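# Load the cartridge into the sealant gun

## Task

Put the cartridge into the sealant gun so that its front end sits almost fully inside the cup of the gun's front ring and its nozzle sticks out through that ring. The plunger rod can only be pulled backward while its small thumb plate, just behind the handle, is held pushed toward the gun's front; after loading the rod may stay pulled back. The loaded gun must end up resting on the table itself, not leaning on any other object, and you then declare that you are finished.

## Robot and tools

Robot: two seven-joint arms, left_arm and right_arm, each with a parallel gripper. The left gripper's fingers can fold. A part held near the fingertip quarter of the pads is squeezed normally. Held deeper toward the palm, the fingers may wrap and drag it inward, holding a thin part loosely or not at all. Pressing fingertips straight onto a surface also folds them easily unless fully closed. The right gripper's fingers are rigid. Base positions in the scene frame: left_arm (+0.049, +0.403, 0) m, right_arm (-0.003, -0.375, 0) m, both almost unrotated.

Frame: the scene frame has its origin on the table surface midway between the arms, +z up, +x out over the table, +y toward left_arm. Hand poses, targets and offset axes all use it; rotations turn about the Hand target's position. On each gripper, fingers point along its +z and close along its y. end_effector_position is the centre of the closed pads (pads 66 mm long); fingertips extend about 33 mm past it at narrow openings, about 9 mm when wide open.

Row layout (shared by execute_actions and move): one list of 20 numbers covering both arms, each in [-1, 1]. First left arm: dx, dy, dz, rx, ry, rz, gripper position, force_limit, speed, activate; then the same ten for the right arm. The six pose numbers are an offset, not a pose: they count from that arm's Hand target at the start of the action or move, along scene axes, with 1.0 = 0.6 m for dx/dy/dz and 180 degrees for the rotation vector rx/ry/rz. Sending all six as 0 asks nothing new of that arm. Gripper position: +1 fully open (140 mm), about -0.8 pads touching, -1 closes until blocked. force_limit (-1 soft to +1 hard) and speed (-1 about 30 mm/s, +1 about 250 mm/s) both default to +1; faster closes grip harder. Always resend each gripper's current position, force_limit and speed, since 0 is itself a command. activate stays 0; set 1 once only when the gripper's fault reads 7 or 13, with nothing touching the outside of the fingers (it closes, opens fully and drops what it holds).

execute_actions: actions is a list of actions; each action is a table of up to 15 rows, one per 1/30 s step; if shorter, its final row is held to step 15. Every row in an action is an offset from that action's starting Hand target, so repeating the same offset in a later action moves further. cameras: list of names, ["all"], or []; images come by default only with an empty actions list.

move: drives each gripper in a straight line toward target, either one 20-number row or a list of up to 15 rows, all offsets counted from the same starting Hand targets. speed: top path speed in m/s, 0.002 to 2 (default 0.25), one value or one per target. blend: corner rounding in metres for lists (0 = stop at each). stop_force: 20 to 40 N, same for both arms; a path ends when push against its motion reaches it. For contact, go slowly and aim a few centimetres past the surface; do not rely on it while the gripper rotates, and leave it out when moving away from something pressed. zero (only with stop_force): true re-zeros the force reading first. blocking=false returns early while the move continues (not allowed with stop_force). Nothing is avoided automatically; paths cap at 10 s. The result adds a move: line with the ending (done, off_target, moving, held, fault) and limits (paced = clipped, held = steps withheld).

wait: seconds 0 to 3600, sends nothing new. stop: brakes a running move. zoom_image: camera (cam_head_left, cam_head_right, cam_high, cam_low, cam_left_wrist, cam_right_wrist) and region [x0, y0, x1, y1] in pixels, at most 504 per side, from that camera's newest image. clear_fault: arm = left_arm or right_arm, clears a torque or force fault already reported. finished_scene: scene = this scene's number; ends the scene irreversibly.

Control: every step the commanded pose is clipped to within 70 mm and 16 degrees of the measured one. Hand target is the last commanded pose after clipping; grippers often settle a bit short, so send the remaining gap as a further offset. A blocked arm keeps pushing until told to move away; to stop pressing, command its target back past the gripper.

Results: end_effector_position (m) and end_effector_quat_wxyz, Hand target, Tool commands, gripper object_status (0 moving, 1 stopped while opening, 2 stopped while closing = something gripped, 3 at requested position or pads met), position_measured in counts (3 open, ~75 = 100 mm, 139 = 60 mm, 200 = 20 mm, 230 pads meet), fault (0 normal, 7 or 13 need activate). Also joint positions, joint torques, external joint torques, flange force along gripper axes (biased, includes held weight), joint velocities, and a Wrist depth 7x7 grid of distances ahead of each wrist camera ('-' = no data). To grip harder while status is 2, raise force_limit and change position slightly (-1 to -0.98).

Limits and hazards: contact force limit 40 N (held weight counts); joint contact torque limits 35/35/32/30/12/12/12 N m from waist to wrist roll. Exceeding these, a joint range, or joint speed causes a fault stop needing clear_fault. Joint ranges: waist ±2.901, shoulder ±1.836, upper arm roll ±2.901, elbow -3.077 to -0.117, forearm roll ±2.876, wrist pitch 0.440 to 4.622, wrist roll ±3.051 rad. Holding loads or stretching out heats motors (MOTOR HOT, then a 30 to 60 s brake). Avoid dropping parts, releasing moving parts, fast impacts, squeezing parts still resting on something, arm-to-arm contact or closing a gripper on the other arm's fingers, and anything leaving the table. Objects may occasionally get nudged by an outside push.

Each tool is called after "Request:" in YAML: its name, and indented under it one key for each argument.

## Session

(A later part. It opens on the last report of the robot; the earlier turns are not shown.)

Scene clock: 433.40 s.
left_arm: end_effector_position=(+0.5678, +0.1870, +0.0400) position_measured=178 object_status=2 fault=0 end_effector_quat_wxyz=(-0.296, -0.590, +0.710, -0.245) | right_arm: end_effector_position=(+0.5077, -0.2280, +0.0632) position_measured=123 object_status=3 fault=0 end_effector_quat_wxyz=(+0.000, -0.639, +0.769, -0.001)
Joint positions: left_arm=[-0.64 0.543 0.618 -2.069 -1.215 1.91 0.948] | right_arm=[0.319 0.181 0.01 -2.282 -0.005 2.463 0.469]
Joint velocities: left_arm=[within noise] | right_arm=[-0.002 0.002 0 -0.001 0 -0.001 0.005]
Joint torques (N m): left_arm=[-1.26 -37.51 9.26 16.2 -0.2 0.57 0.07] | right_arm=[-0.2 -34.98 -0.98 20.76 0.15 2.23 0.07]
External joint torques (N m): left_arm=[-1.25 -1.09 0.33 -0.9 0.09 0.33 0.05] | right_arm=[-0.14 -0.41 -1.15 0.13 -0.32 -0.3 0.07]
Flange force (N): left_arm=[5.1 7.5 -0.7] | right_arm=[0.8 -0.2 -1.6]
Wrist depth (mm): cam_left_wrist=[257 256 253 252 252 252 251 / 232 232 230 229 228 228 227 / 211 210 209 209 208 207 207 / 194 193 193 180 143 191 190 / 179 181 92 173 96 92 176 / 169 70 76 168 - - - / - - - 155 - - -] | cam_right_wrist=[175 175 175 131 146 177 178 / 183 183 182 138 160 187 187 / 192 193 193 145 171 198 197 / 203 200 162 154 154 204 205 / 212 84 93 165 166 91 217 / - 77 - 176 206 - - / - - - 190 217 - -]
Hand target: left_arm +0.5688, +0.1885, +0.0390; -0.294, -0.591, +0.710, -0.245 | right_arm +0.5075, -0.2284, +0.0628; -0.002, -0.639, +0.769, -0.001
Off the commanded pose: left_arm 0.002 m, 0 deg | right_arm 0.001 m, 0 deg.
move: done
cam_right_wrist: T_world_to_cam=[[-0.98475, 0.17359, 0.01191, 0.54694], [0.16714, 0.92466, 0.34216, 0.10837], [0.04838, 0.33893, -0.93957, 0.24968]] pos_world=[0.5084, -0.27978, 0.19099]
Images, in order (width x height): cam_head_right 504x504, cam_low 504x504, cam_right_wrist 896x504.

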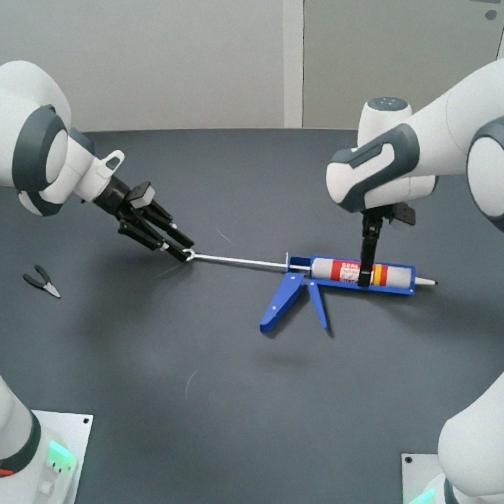

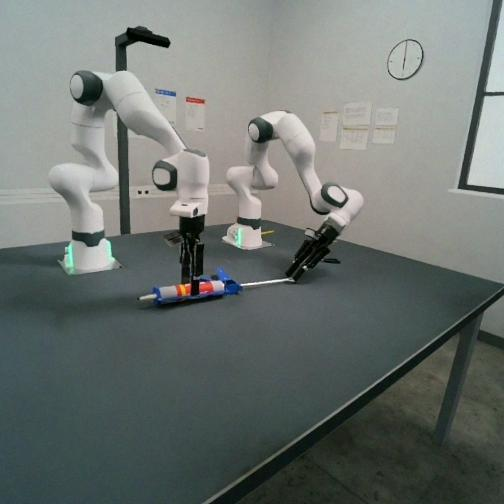

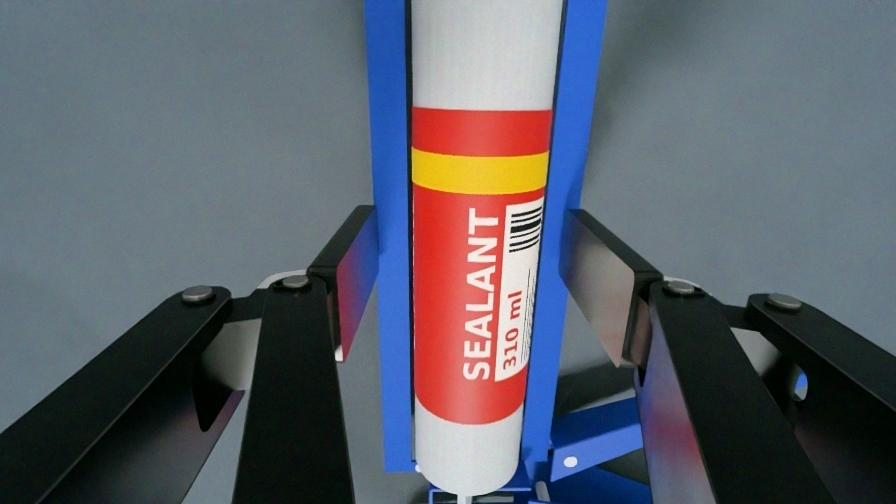

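Request:
execute_actions:
  actions:
    - [[0,0,0,0,0,0,-1,-0.6,-1,0,0,0,0,0,0,0,-1,-0.2,-1,0]]
    - [[0,0,0,0,0,0,-1,-0.6,-1,0,0,0,0,0,0,0,-1,-0.2,-1,0]]

Request:
move:
  target: [0,0,0,0,0,0,-1,-0.6,-1,0, -0.0045,-0.0245,0,0,0,0,-1,-0.2,-1,0]
  speed: 0.03
  stop_force: 30
  cameras: ["cam_low","cam_head_right","cam_right_wrist"]

Request:
zoom_image:
  camera: "cam_low"
  region: [140, 250, 250, 315]

Request:
zoom_image:
  camera: "cam_head_right"
  region: [280, 220, 430, 320]

Scene clock: 440.87 s.
left_arm: end_effector_position=(+0.5678, +0.1870, +0.0400) position_measured=178 object_status=2 fault=0 end_effector_quat_wxyz=(-0.296, -0.590, +0.710, -0.245) | right_arm: end_effector_position=(+0.5069, -0.2278, +0.0631) position_measured=159 object_status=2 fault=0 end_effector_quat_wxyz=(-0.002, -0.639, +0.769, +0.000)
Joint positions: left_arm=[-0.64 0.543 0.618 -2.069 -1.215 1.91 0.948] | right_arm=[0.32 0.181 0.01 -2.282 -0.005 2.46 0.471]
Joint torques (N m): left_arm=[-1.28 -37.23 9.29 16.2 -0.23 0.8 0.11] | right_arm=[-0.6 -34.55 -1.04 20.4 0.18 2.7 0.11]
External joint torques (N m): left_arm=[-1.36 -0.88 0.29 -0.86 0.06 0.54 0.09] | right_arm=[-0.5 -0.02 -1.14 -0.19 -0.29 0.18 0.11]
External joint torques at the end of the 1st action: left_arm=[-1.38 -1.1 0.21 -0.89 0.06 0.34 0.1] | right_arm=[-0.36 -0.66 -1.1 0.24 -0.3 -0.3 0.14]
Flange force (N): left_arm=[4.9 7.2 0.0] | right_arm=[1.4 0.3 0.5]
Flange force at the end of the 1st action (N): left_arm=[5.2 7.6 -0.4] | right_arm=[1.0 0.0 -2.1]
Wrist depth (mm): cam_left_wrist=[257 256 255 252 252 251 258 / 232 231 230 229 229 228 226 / 211 210 209 209 208 208 207 / 194 193 193 180 189 191 191 / 179 182 93 175 118 92 176 / 169 70 76 168 - - - / - - - 155 - - -] | cam_right_wrist=[174 175 175 131 150 179 178 / 183 183 183 138 162 187 187 / 192 193 193 146 172 194 197 / 202 203 200 153 156 208 208 / 214 87 88 164 112 90 221 / - 66 69 176 203 76 - / - 67 - 188 - - 70]
Hand target: left_arm +0.5688, +0.1885, +0.0390; -0.294, -0.591, +0.710, -0.245 | right_arm +0.5075, -0.2284, +0.0628; -0.002, -0.639, +0.769, -0.001
Off the commanded pose: left_arm 0.002 m, 0 deg | right_arm 0.001 m, 0 deg.
Step readings (end_effector_position of left_arm | right_arm; steps 1 to 15: 1st action; 16 to 30: 2nd action):
0: (+0.5678, +0.1870, +0.0400) | (+0.5077, -0.2280, +0.0632)
1: (+0.5678, +0.1870, +0.0400) | (+0.5077, -0.2280, +0.0632)
2: (+0.5678, +0.1870, +0.0400) | (+0.5077, -0.2280, +0.0632)
4: (+0.5678, +0.1870, +0.0400) | (+0.5078, -0.2281, +0.0632)
8: (+0.5678, +0.1870, +0.0400) | (+0.5078, -0.2281, +0.0632)
15: (+0.5678, +0.1870, +0.0400) | (+0.5077, -0.2281, +0.0632)
16: (+0.5678, +0.1870, +0.0400) | (+0.5077, -0.2281, +0.0632)
17: (+0.5678, +0.1870, +0.0400) | (+0.5077, -0.2281, +0.0632)
19: (+0.5678, +0.1870, +0.0400) | (+0.5075, -0.2280, +0.0631)
23: (+0.5678, +0.1870, +0.0400) | (+0.5069, -0.2279, +0.0630)
30: (+0.5678, +0.1870, +0.0400) | (+0.5069, -0.2278, +0.0631)

Scene clock: 442.57 s.
left_arm: end_effector_position=(+0.5660, +0.1826, +0.0405) position_measured=178 object_status=2 fault=0 end_effector_quat_wxyz=(-0.299, -0.587, +0.711, -0.245) | right_arm: end_effector_position=(+0.5045, -0.2351, +0.0631) position_measured=159 object_status=2 fault=0 end_effector_quat_wxyz=(+0.000, -0.642, +0.767, -0.001)
Joint positions: left_arm=[-0.644 0.543 0.616 -2.069 -1.217 1.907 0.948] | right_arm=[0.31 0.169 0.008 -2.301 -0.005 2.469 0.452]
Joint torques (N m): left_arm=[0.39 -37 11.78 15.95 0.15 1.2 0.14] | right_arm=[-4.39 -36.19 -4.36 19.04 -0.59 1.89 -0.3]
External joint torques (N m): left_arm=[0.39 -0.55 2.87 -1.14 0.45 0.97 0.12] | right_arm=[-4.39 -2.17 -4.54 -1.47 -1.05 -0.64 -0.3]
Flange force (N): left_arm=[2.7 7.8 -3.5] | right_arm=[12.2 5.0 -5.3]
Wrist depth (mm): cam_left_wrist=[259 257 256 255 254 254 248 / 233 232 232 230 235 234 229 / 212 211 210 210 209 208 208 / 194 194 193 182 190 192 191 / - 182 91 176 118 92 177 / - 70 76 168 - - - / - - - 155 - - -] | cam_right_wrist=[175 175 174 131 151 177 178 / 183 184 184 138 162 186 187 / 192 193 192 145 191 195 197 / 203 203 202 153 156 207 208 / 215 82 88 164 111 90 219 / - 66 69 176 204 76 - / - 67 - 190 - - 70]
Hand target: left_arm +0.5688, +0.1885, +0.0390; -0.294, -0.591, +0.710, -0.245 | right_arm +0.5048, -0.2431, +0.0628; -0.002, -0.639, +0.769, -0.001
Off the commanded pose: left_arm 0.007 m, 1 deg | right_arm 0.008 m, 0 deg.
move: off_target (right_arm)
cam_right_wrist: T_world_to_cam=[[-0.98575, 0.16786, 0.01126, 0.54428], [0.16155, 0.92579, 0.34179, 0.11859], [0.04695, 0.33874, -0.93971, 0.25279]] pos_world=[0.50549, -0.28678, 0.19089]
Images, in order (width x height): cam_head_right 504x504, cam_low 504x504, cam_right_wrist 896x504.

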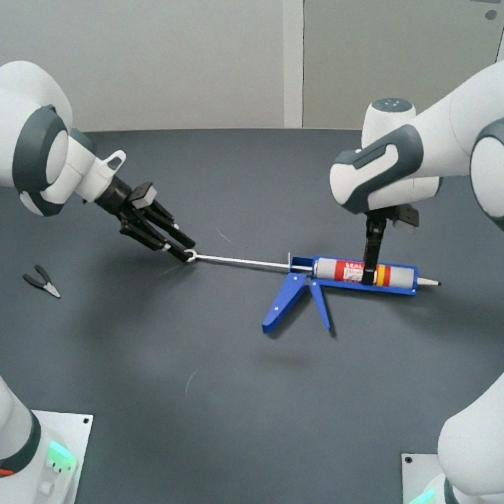

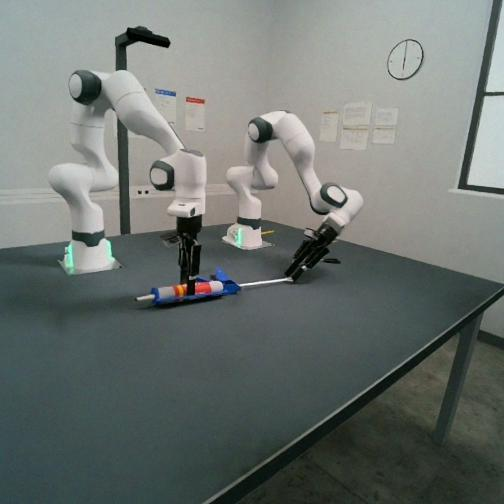

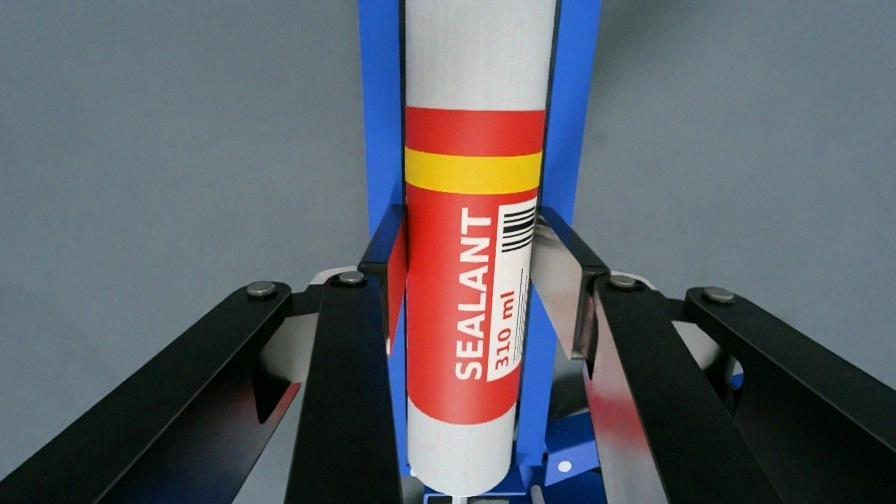

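Scaled by 4.582 from the camera's image (finer frame: 720x720).

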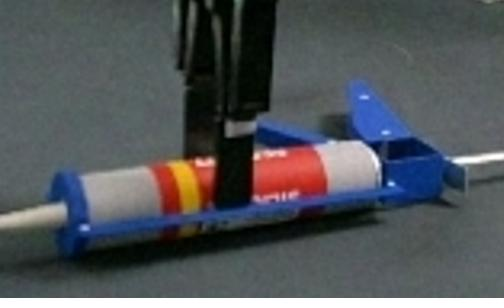

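Scaled by 3.360 from the camera's image (finer frame: 720x720).

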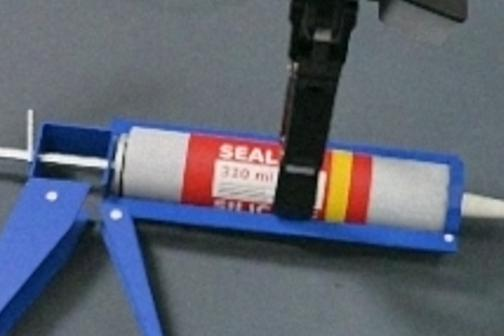

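Request:
move:
  target:
    - [-0.0047,-0.0098,0.002,0,0,0,-1,-0.6,-1,0, -0.0005,0.0133,0,0,0,0,-1,-0.2,-1,0]
    - [-0.0047,-0.0098,0.002,0,0,0,-1,-0.6,-1,0, -0.0005,0.0133,0.001,0,0,0,0.1,-0.2,-1,0]
    - [-0.0047,-0.0098,0.002,0,0,0,-1,-0.6,-1,0, -0.0005,0.0133,0.1,0,0,0,0.1,-0.2,-1,0]
    - [-0.0047,-0.0098,0.002,0,0,0,-1,-0.6,-1,0, -0.0412,-0.2027,0.1637,0,0,0,0.1,-0.2,-1,0]
  speed: [0.05,0.05,0.15,0.2]
  blend: [0,0,0.02,0]
  cameras: ["cam_low","cam_right_wrist"]

Request:
zoom_image:
  camera: "cam_right_wrist"
  region: [380, 130, 560, 330]

Request:
zoom_image:
  camera: "cam_low"
  region: [130, 265, 200, 315]

Scene clock: 458.93 s.
left_arm: end_effector_position=(+0.5655, +0.1823, +0.0404) position_measured=178 object_status=2 fault=0 end_effector_quat_wxyz=(-0.295, -0.590, +0.711, -0.244) | right_arm: end_effector_position=(+0.4815, -0.3643, +0.1612) position_measured=117 object_status=3 fault=0 end_effector_quat_wxyz=(+0.000, -0.636, +0.771, -0.002)
Joint positions: left_arm=[-0.653 0.536 0.619 -2.078 -1.219 1.919 0.946] | right_arm=[0.199 -0.118 -0.126 -2.366 -0.023 2.25 0.232]
Joint velocities: left_arm=[within noise] | right_arm=[-0.001 0 -0.001 -0.001 0 -0.001 -0.006]
Joint torques (N m): left_arm=[-1.86 -38.1 8.93 15.72 -0.43 0.54 -0.03] | right_arm=[-0.61 -28.3 -0.75 22.52 0.55 2.24 -0.13]
External joint torques (N m): left_arm=[-1.86 -1.89 0.07 -1.38 -0.14 0.28 -0.05] | right_arm=[-0.55 -1.71 -1.03 -0.48 -0.03 -0.31 -0.13]
Flange force (N): left_arm=[8.0 11.2 -0.8] | right_arm=[3.3 5.8 -2.7]
Wrist depth (mm): cam_left_wrist=[258 256 254 253 253 252 251 / 232 231 231 229 224 228 223 / 211 210 210 209 208 208 207 / 195 194 194 183 189 191 191 / 179 182 91 176 118 92 177 / 170 70 76 168 - - - / - - - 155 - - -] | cam_right_wrist=[263 263 263 264 266 267 268 / 277 274 285 276 280 280 281 / 299 295 291 292 293 293 296 / 308 306 298 267 157 311 311 / 314 81 102 277 123 93 323 / - 88 343 303 - - 90 / - - 366 329 341 - -]
Hand target: left_arm +0.5660, +0.1826, +0.0402; -0.294, -0.591, +0.710, -0.245 | right_arm +0.4801, -0.3647, +0.1610; -0.002, -0.639, +0.769, -0.001
Off the commanded pose: left_arm 0.001 m, 0 deg | right_arm 0.001 m, 0 deg.
move: done
cam_right_wrist: T_world_to_cam=[[-0.98329, 0.18171, 0.01062, 0.54606], [0.1744, 0.92378, 0.34092, 0.20155], [0.05214, 0.33707, -0.94003, 0.38679]] pos_world=[0.48162, -0.41579, 0.28909]

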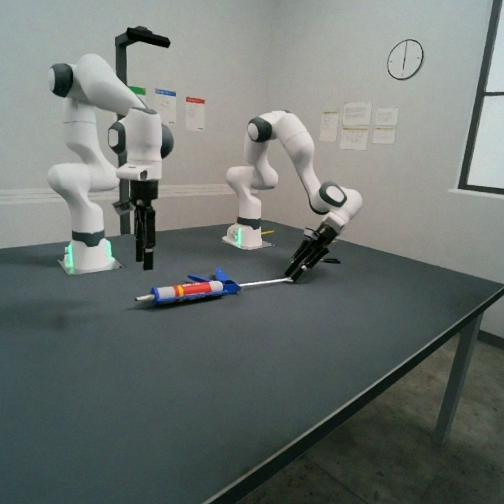

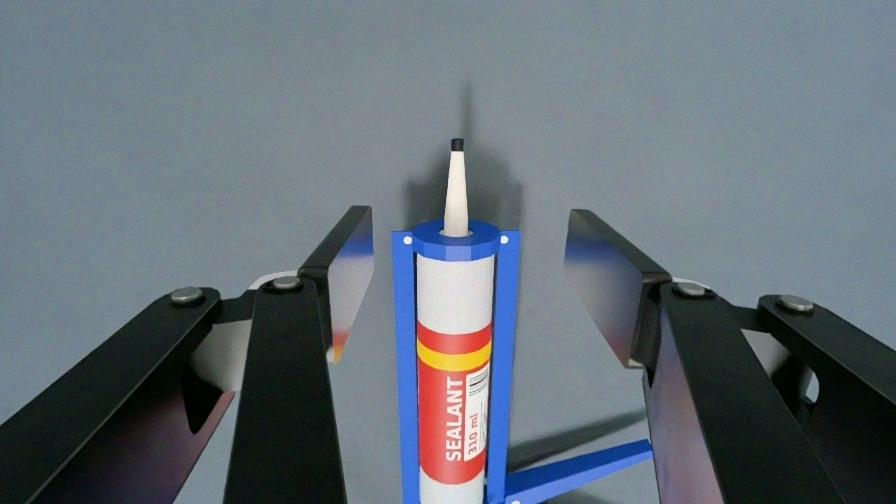

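Scaled by 2.520 from the camera's image (finer frame: 1280x720).

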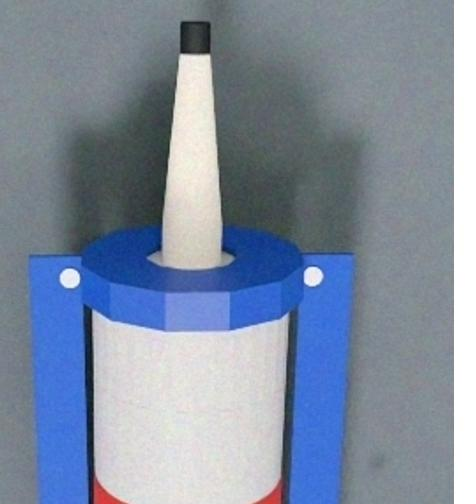

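Scaled by 7.200 from the camera's image (finer frame: 720x720).

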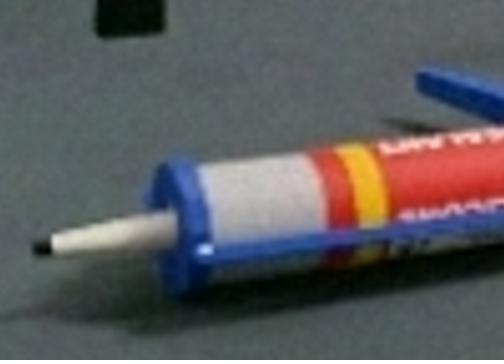

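Request:
move:
  target:
    - [0,0,0,0,0,0,0.1,-0.1,-0.6,0, 0,0,0,0,0,0,0.1,-0.2,-1,0]
    - [0.023,0.105,0.1,0,0,0,0.1,-0.1,-0.6,0, 0,0,0,0,0,0,0.1,-0.2,-1,0]
  speed: [0.05,0.2]
  cameras: ["cam_low","cam_head_right","cam_high","cam_right_wrist"]

Scene clock: 468.40 s.
left_arm: end_effector_position=(+0.5808, +0.2465, +0.1000) position_measured=117 object_status=3 fault=0 end_effector_quat_wxyz=(-0.293, -0.591, +0.710, -0.247) | right_arm: end_effector_position=(+0.4814, -0.3643, +0.1612) position_measured=117 object_status=3 fault=0 end_effector_quat_wxyz=(+0.000, -0.637, +0.771, -0.002)
Joint positions: left_arm=[-0.595 0.455 0.71 -2.036 -1.081 1.805 0.903] | right_arm=[0.199 -0.118 -0.126 -2.366 -0.023 2.25 0.231]
Joint velocities: left_arm=[-0.001 0 0 0 0 -0.003 -0.006] | right_arm=[within noise]
Joint torques (N m): left_arm=[-1.96 -35.79 8.17 18.45 0.18 -0.01 -0.13] | right_arm=[-0.59 -28.27 -0.55 22.53 0.57 2.24 -0.23]
External joint torques (N m): left_arm=[-2 -1.58 -0.46 -0.47 0.58 -0.34 -0.15] | right_arm=[-0.67 -1.76 -0.97 -0.41 -0.01 -0.31 -0.23]
Flange force (N): left_arm=[7.3 7.5 -0.6] | right_arm=[3.5 5.6 -2.8]
Wrist depth (mm): cam_left_wrist=[350 347 344 340 341 338 327 / 316 313 311 308 307 304 304 / 288 286 285 283 280 275 277 / 264 262 258 255 251 257 256 / 248 90 105 241 236 94 88 / - 75 225 223 223 - 68 / - - 210 210 209 - -] | cam_right_wrist=[263 263 263 265 265 267 267 / 276 277 276 278 278 279 280 / 289 289 278 289 294 294 293 / 304 306 299 270 138 309 311 / - 81 102 280 318 94 325 / - 88 339 301 346 - 90 / - - - 318 350 - -]
Hand target: left_arm +0.5798, +0.2456, +0.1002; -0.294, -0.591, +0.710, -0.245 | right_arm +0.4801, -0.3647, +0.1610; -0.002, -0.639, +0.769, -0.002
Off the commanded pose: left_arm 0.001 m, 0 deg | right_arm 0.001 m, 0 deg.
move: done
cam_right_wrist: T_world_to_cam=[[-0.98361, 0.18001, 0.01065, 0.54549], [0.1728, 0.92408, 0.34092, 0.20244], [0.05153, 0.33717, -0.94003, 0.38713]] pos_world=[0.48162, -0.41579, 0.28909]
Images, in order (width x height): cam_head_right 504x504, cam_high 504x504, cam_low 504x504, cam_right_wrist 896x504.

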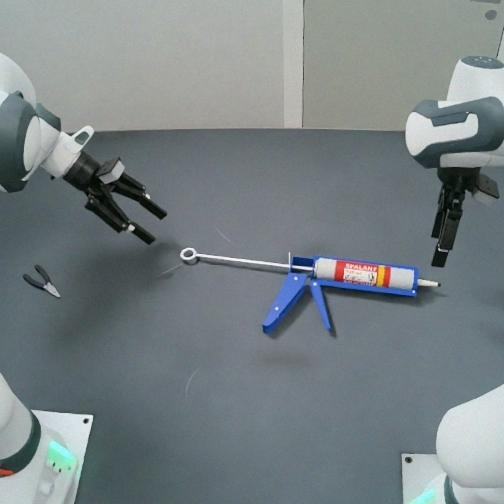

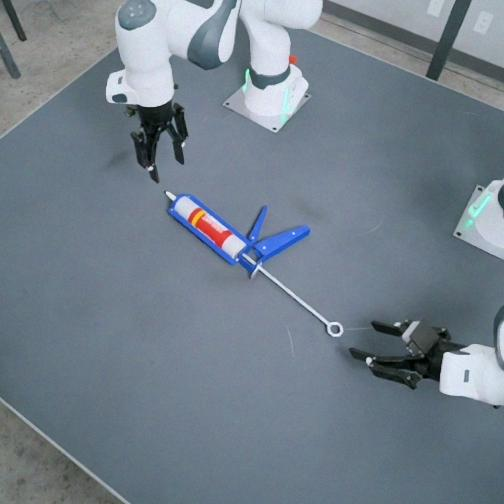

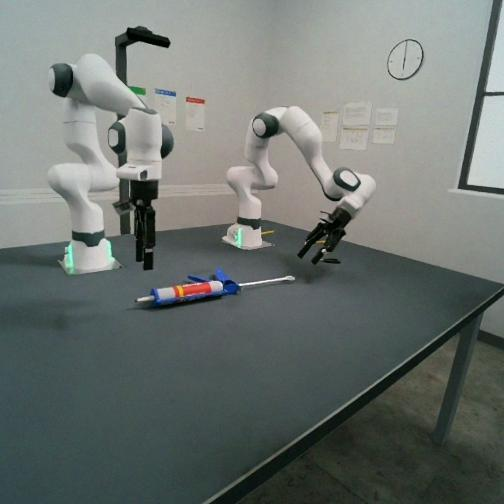

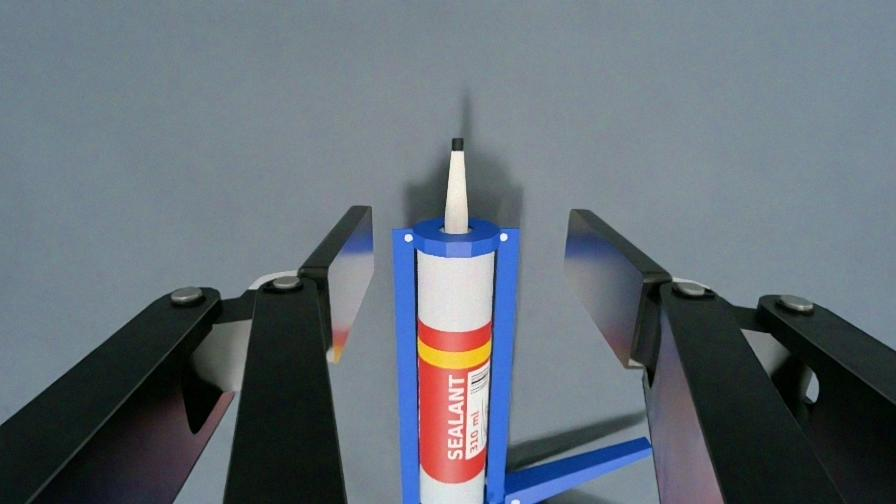

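The gun is loaded and lying free on the table, so I'm done with this scene.

Request:
finished_scene:
  scene: 2

The scene is finished: the task was done.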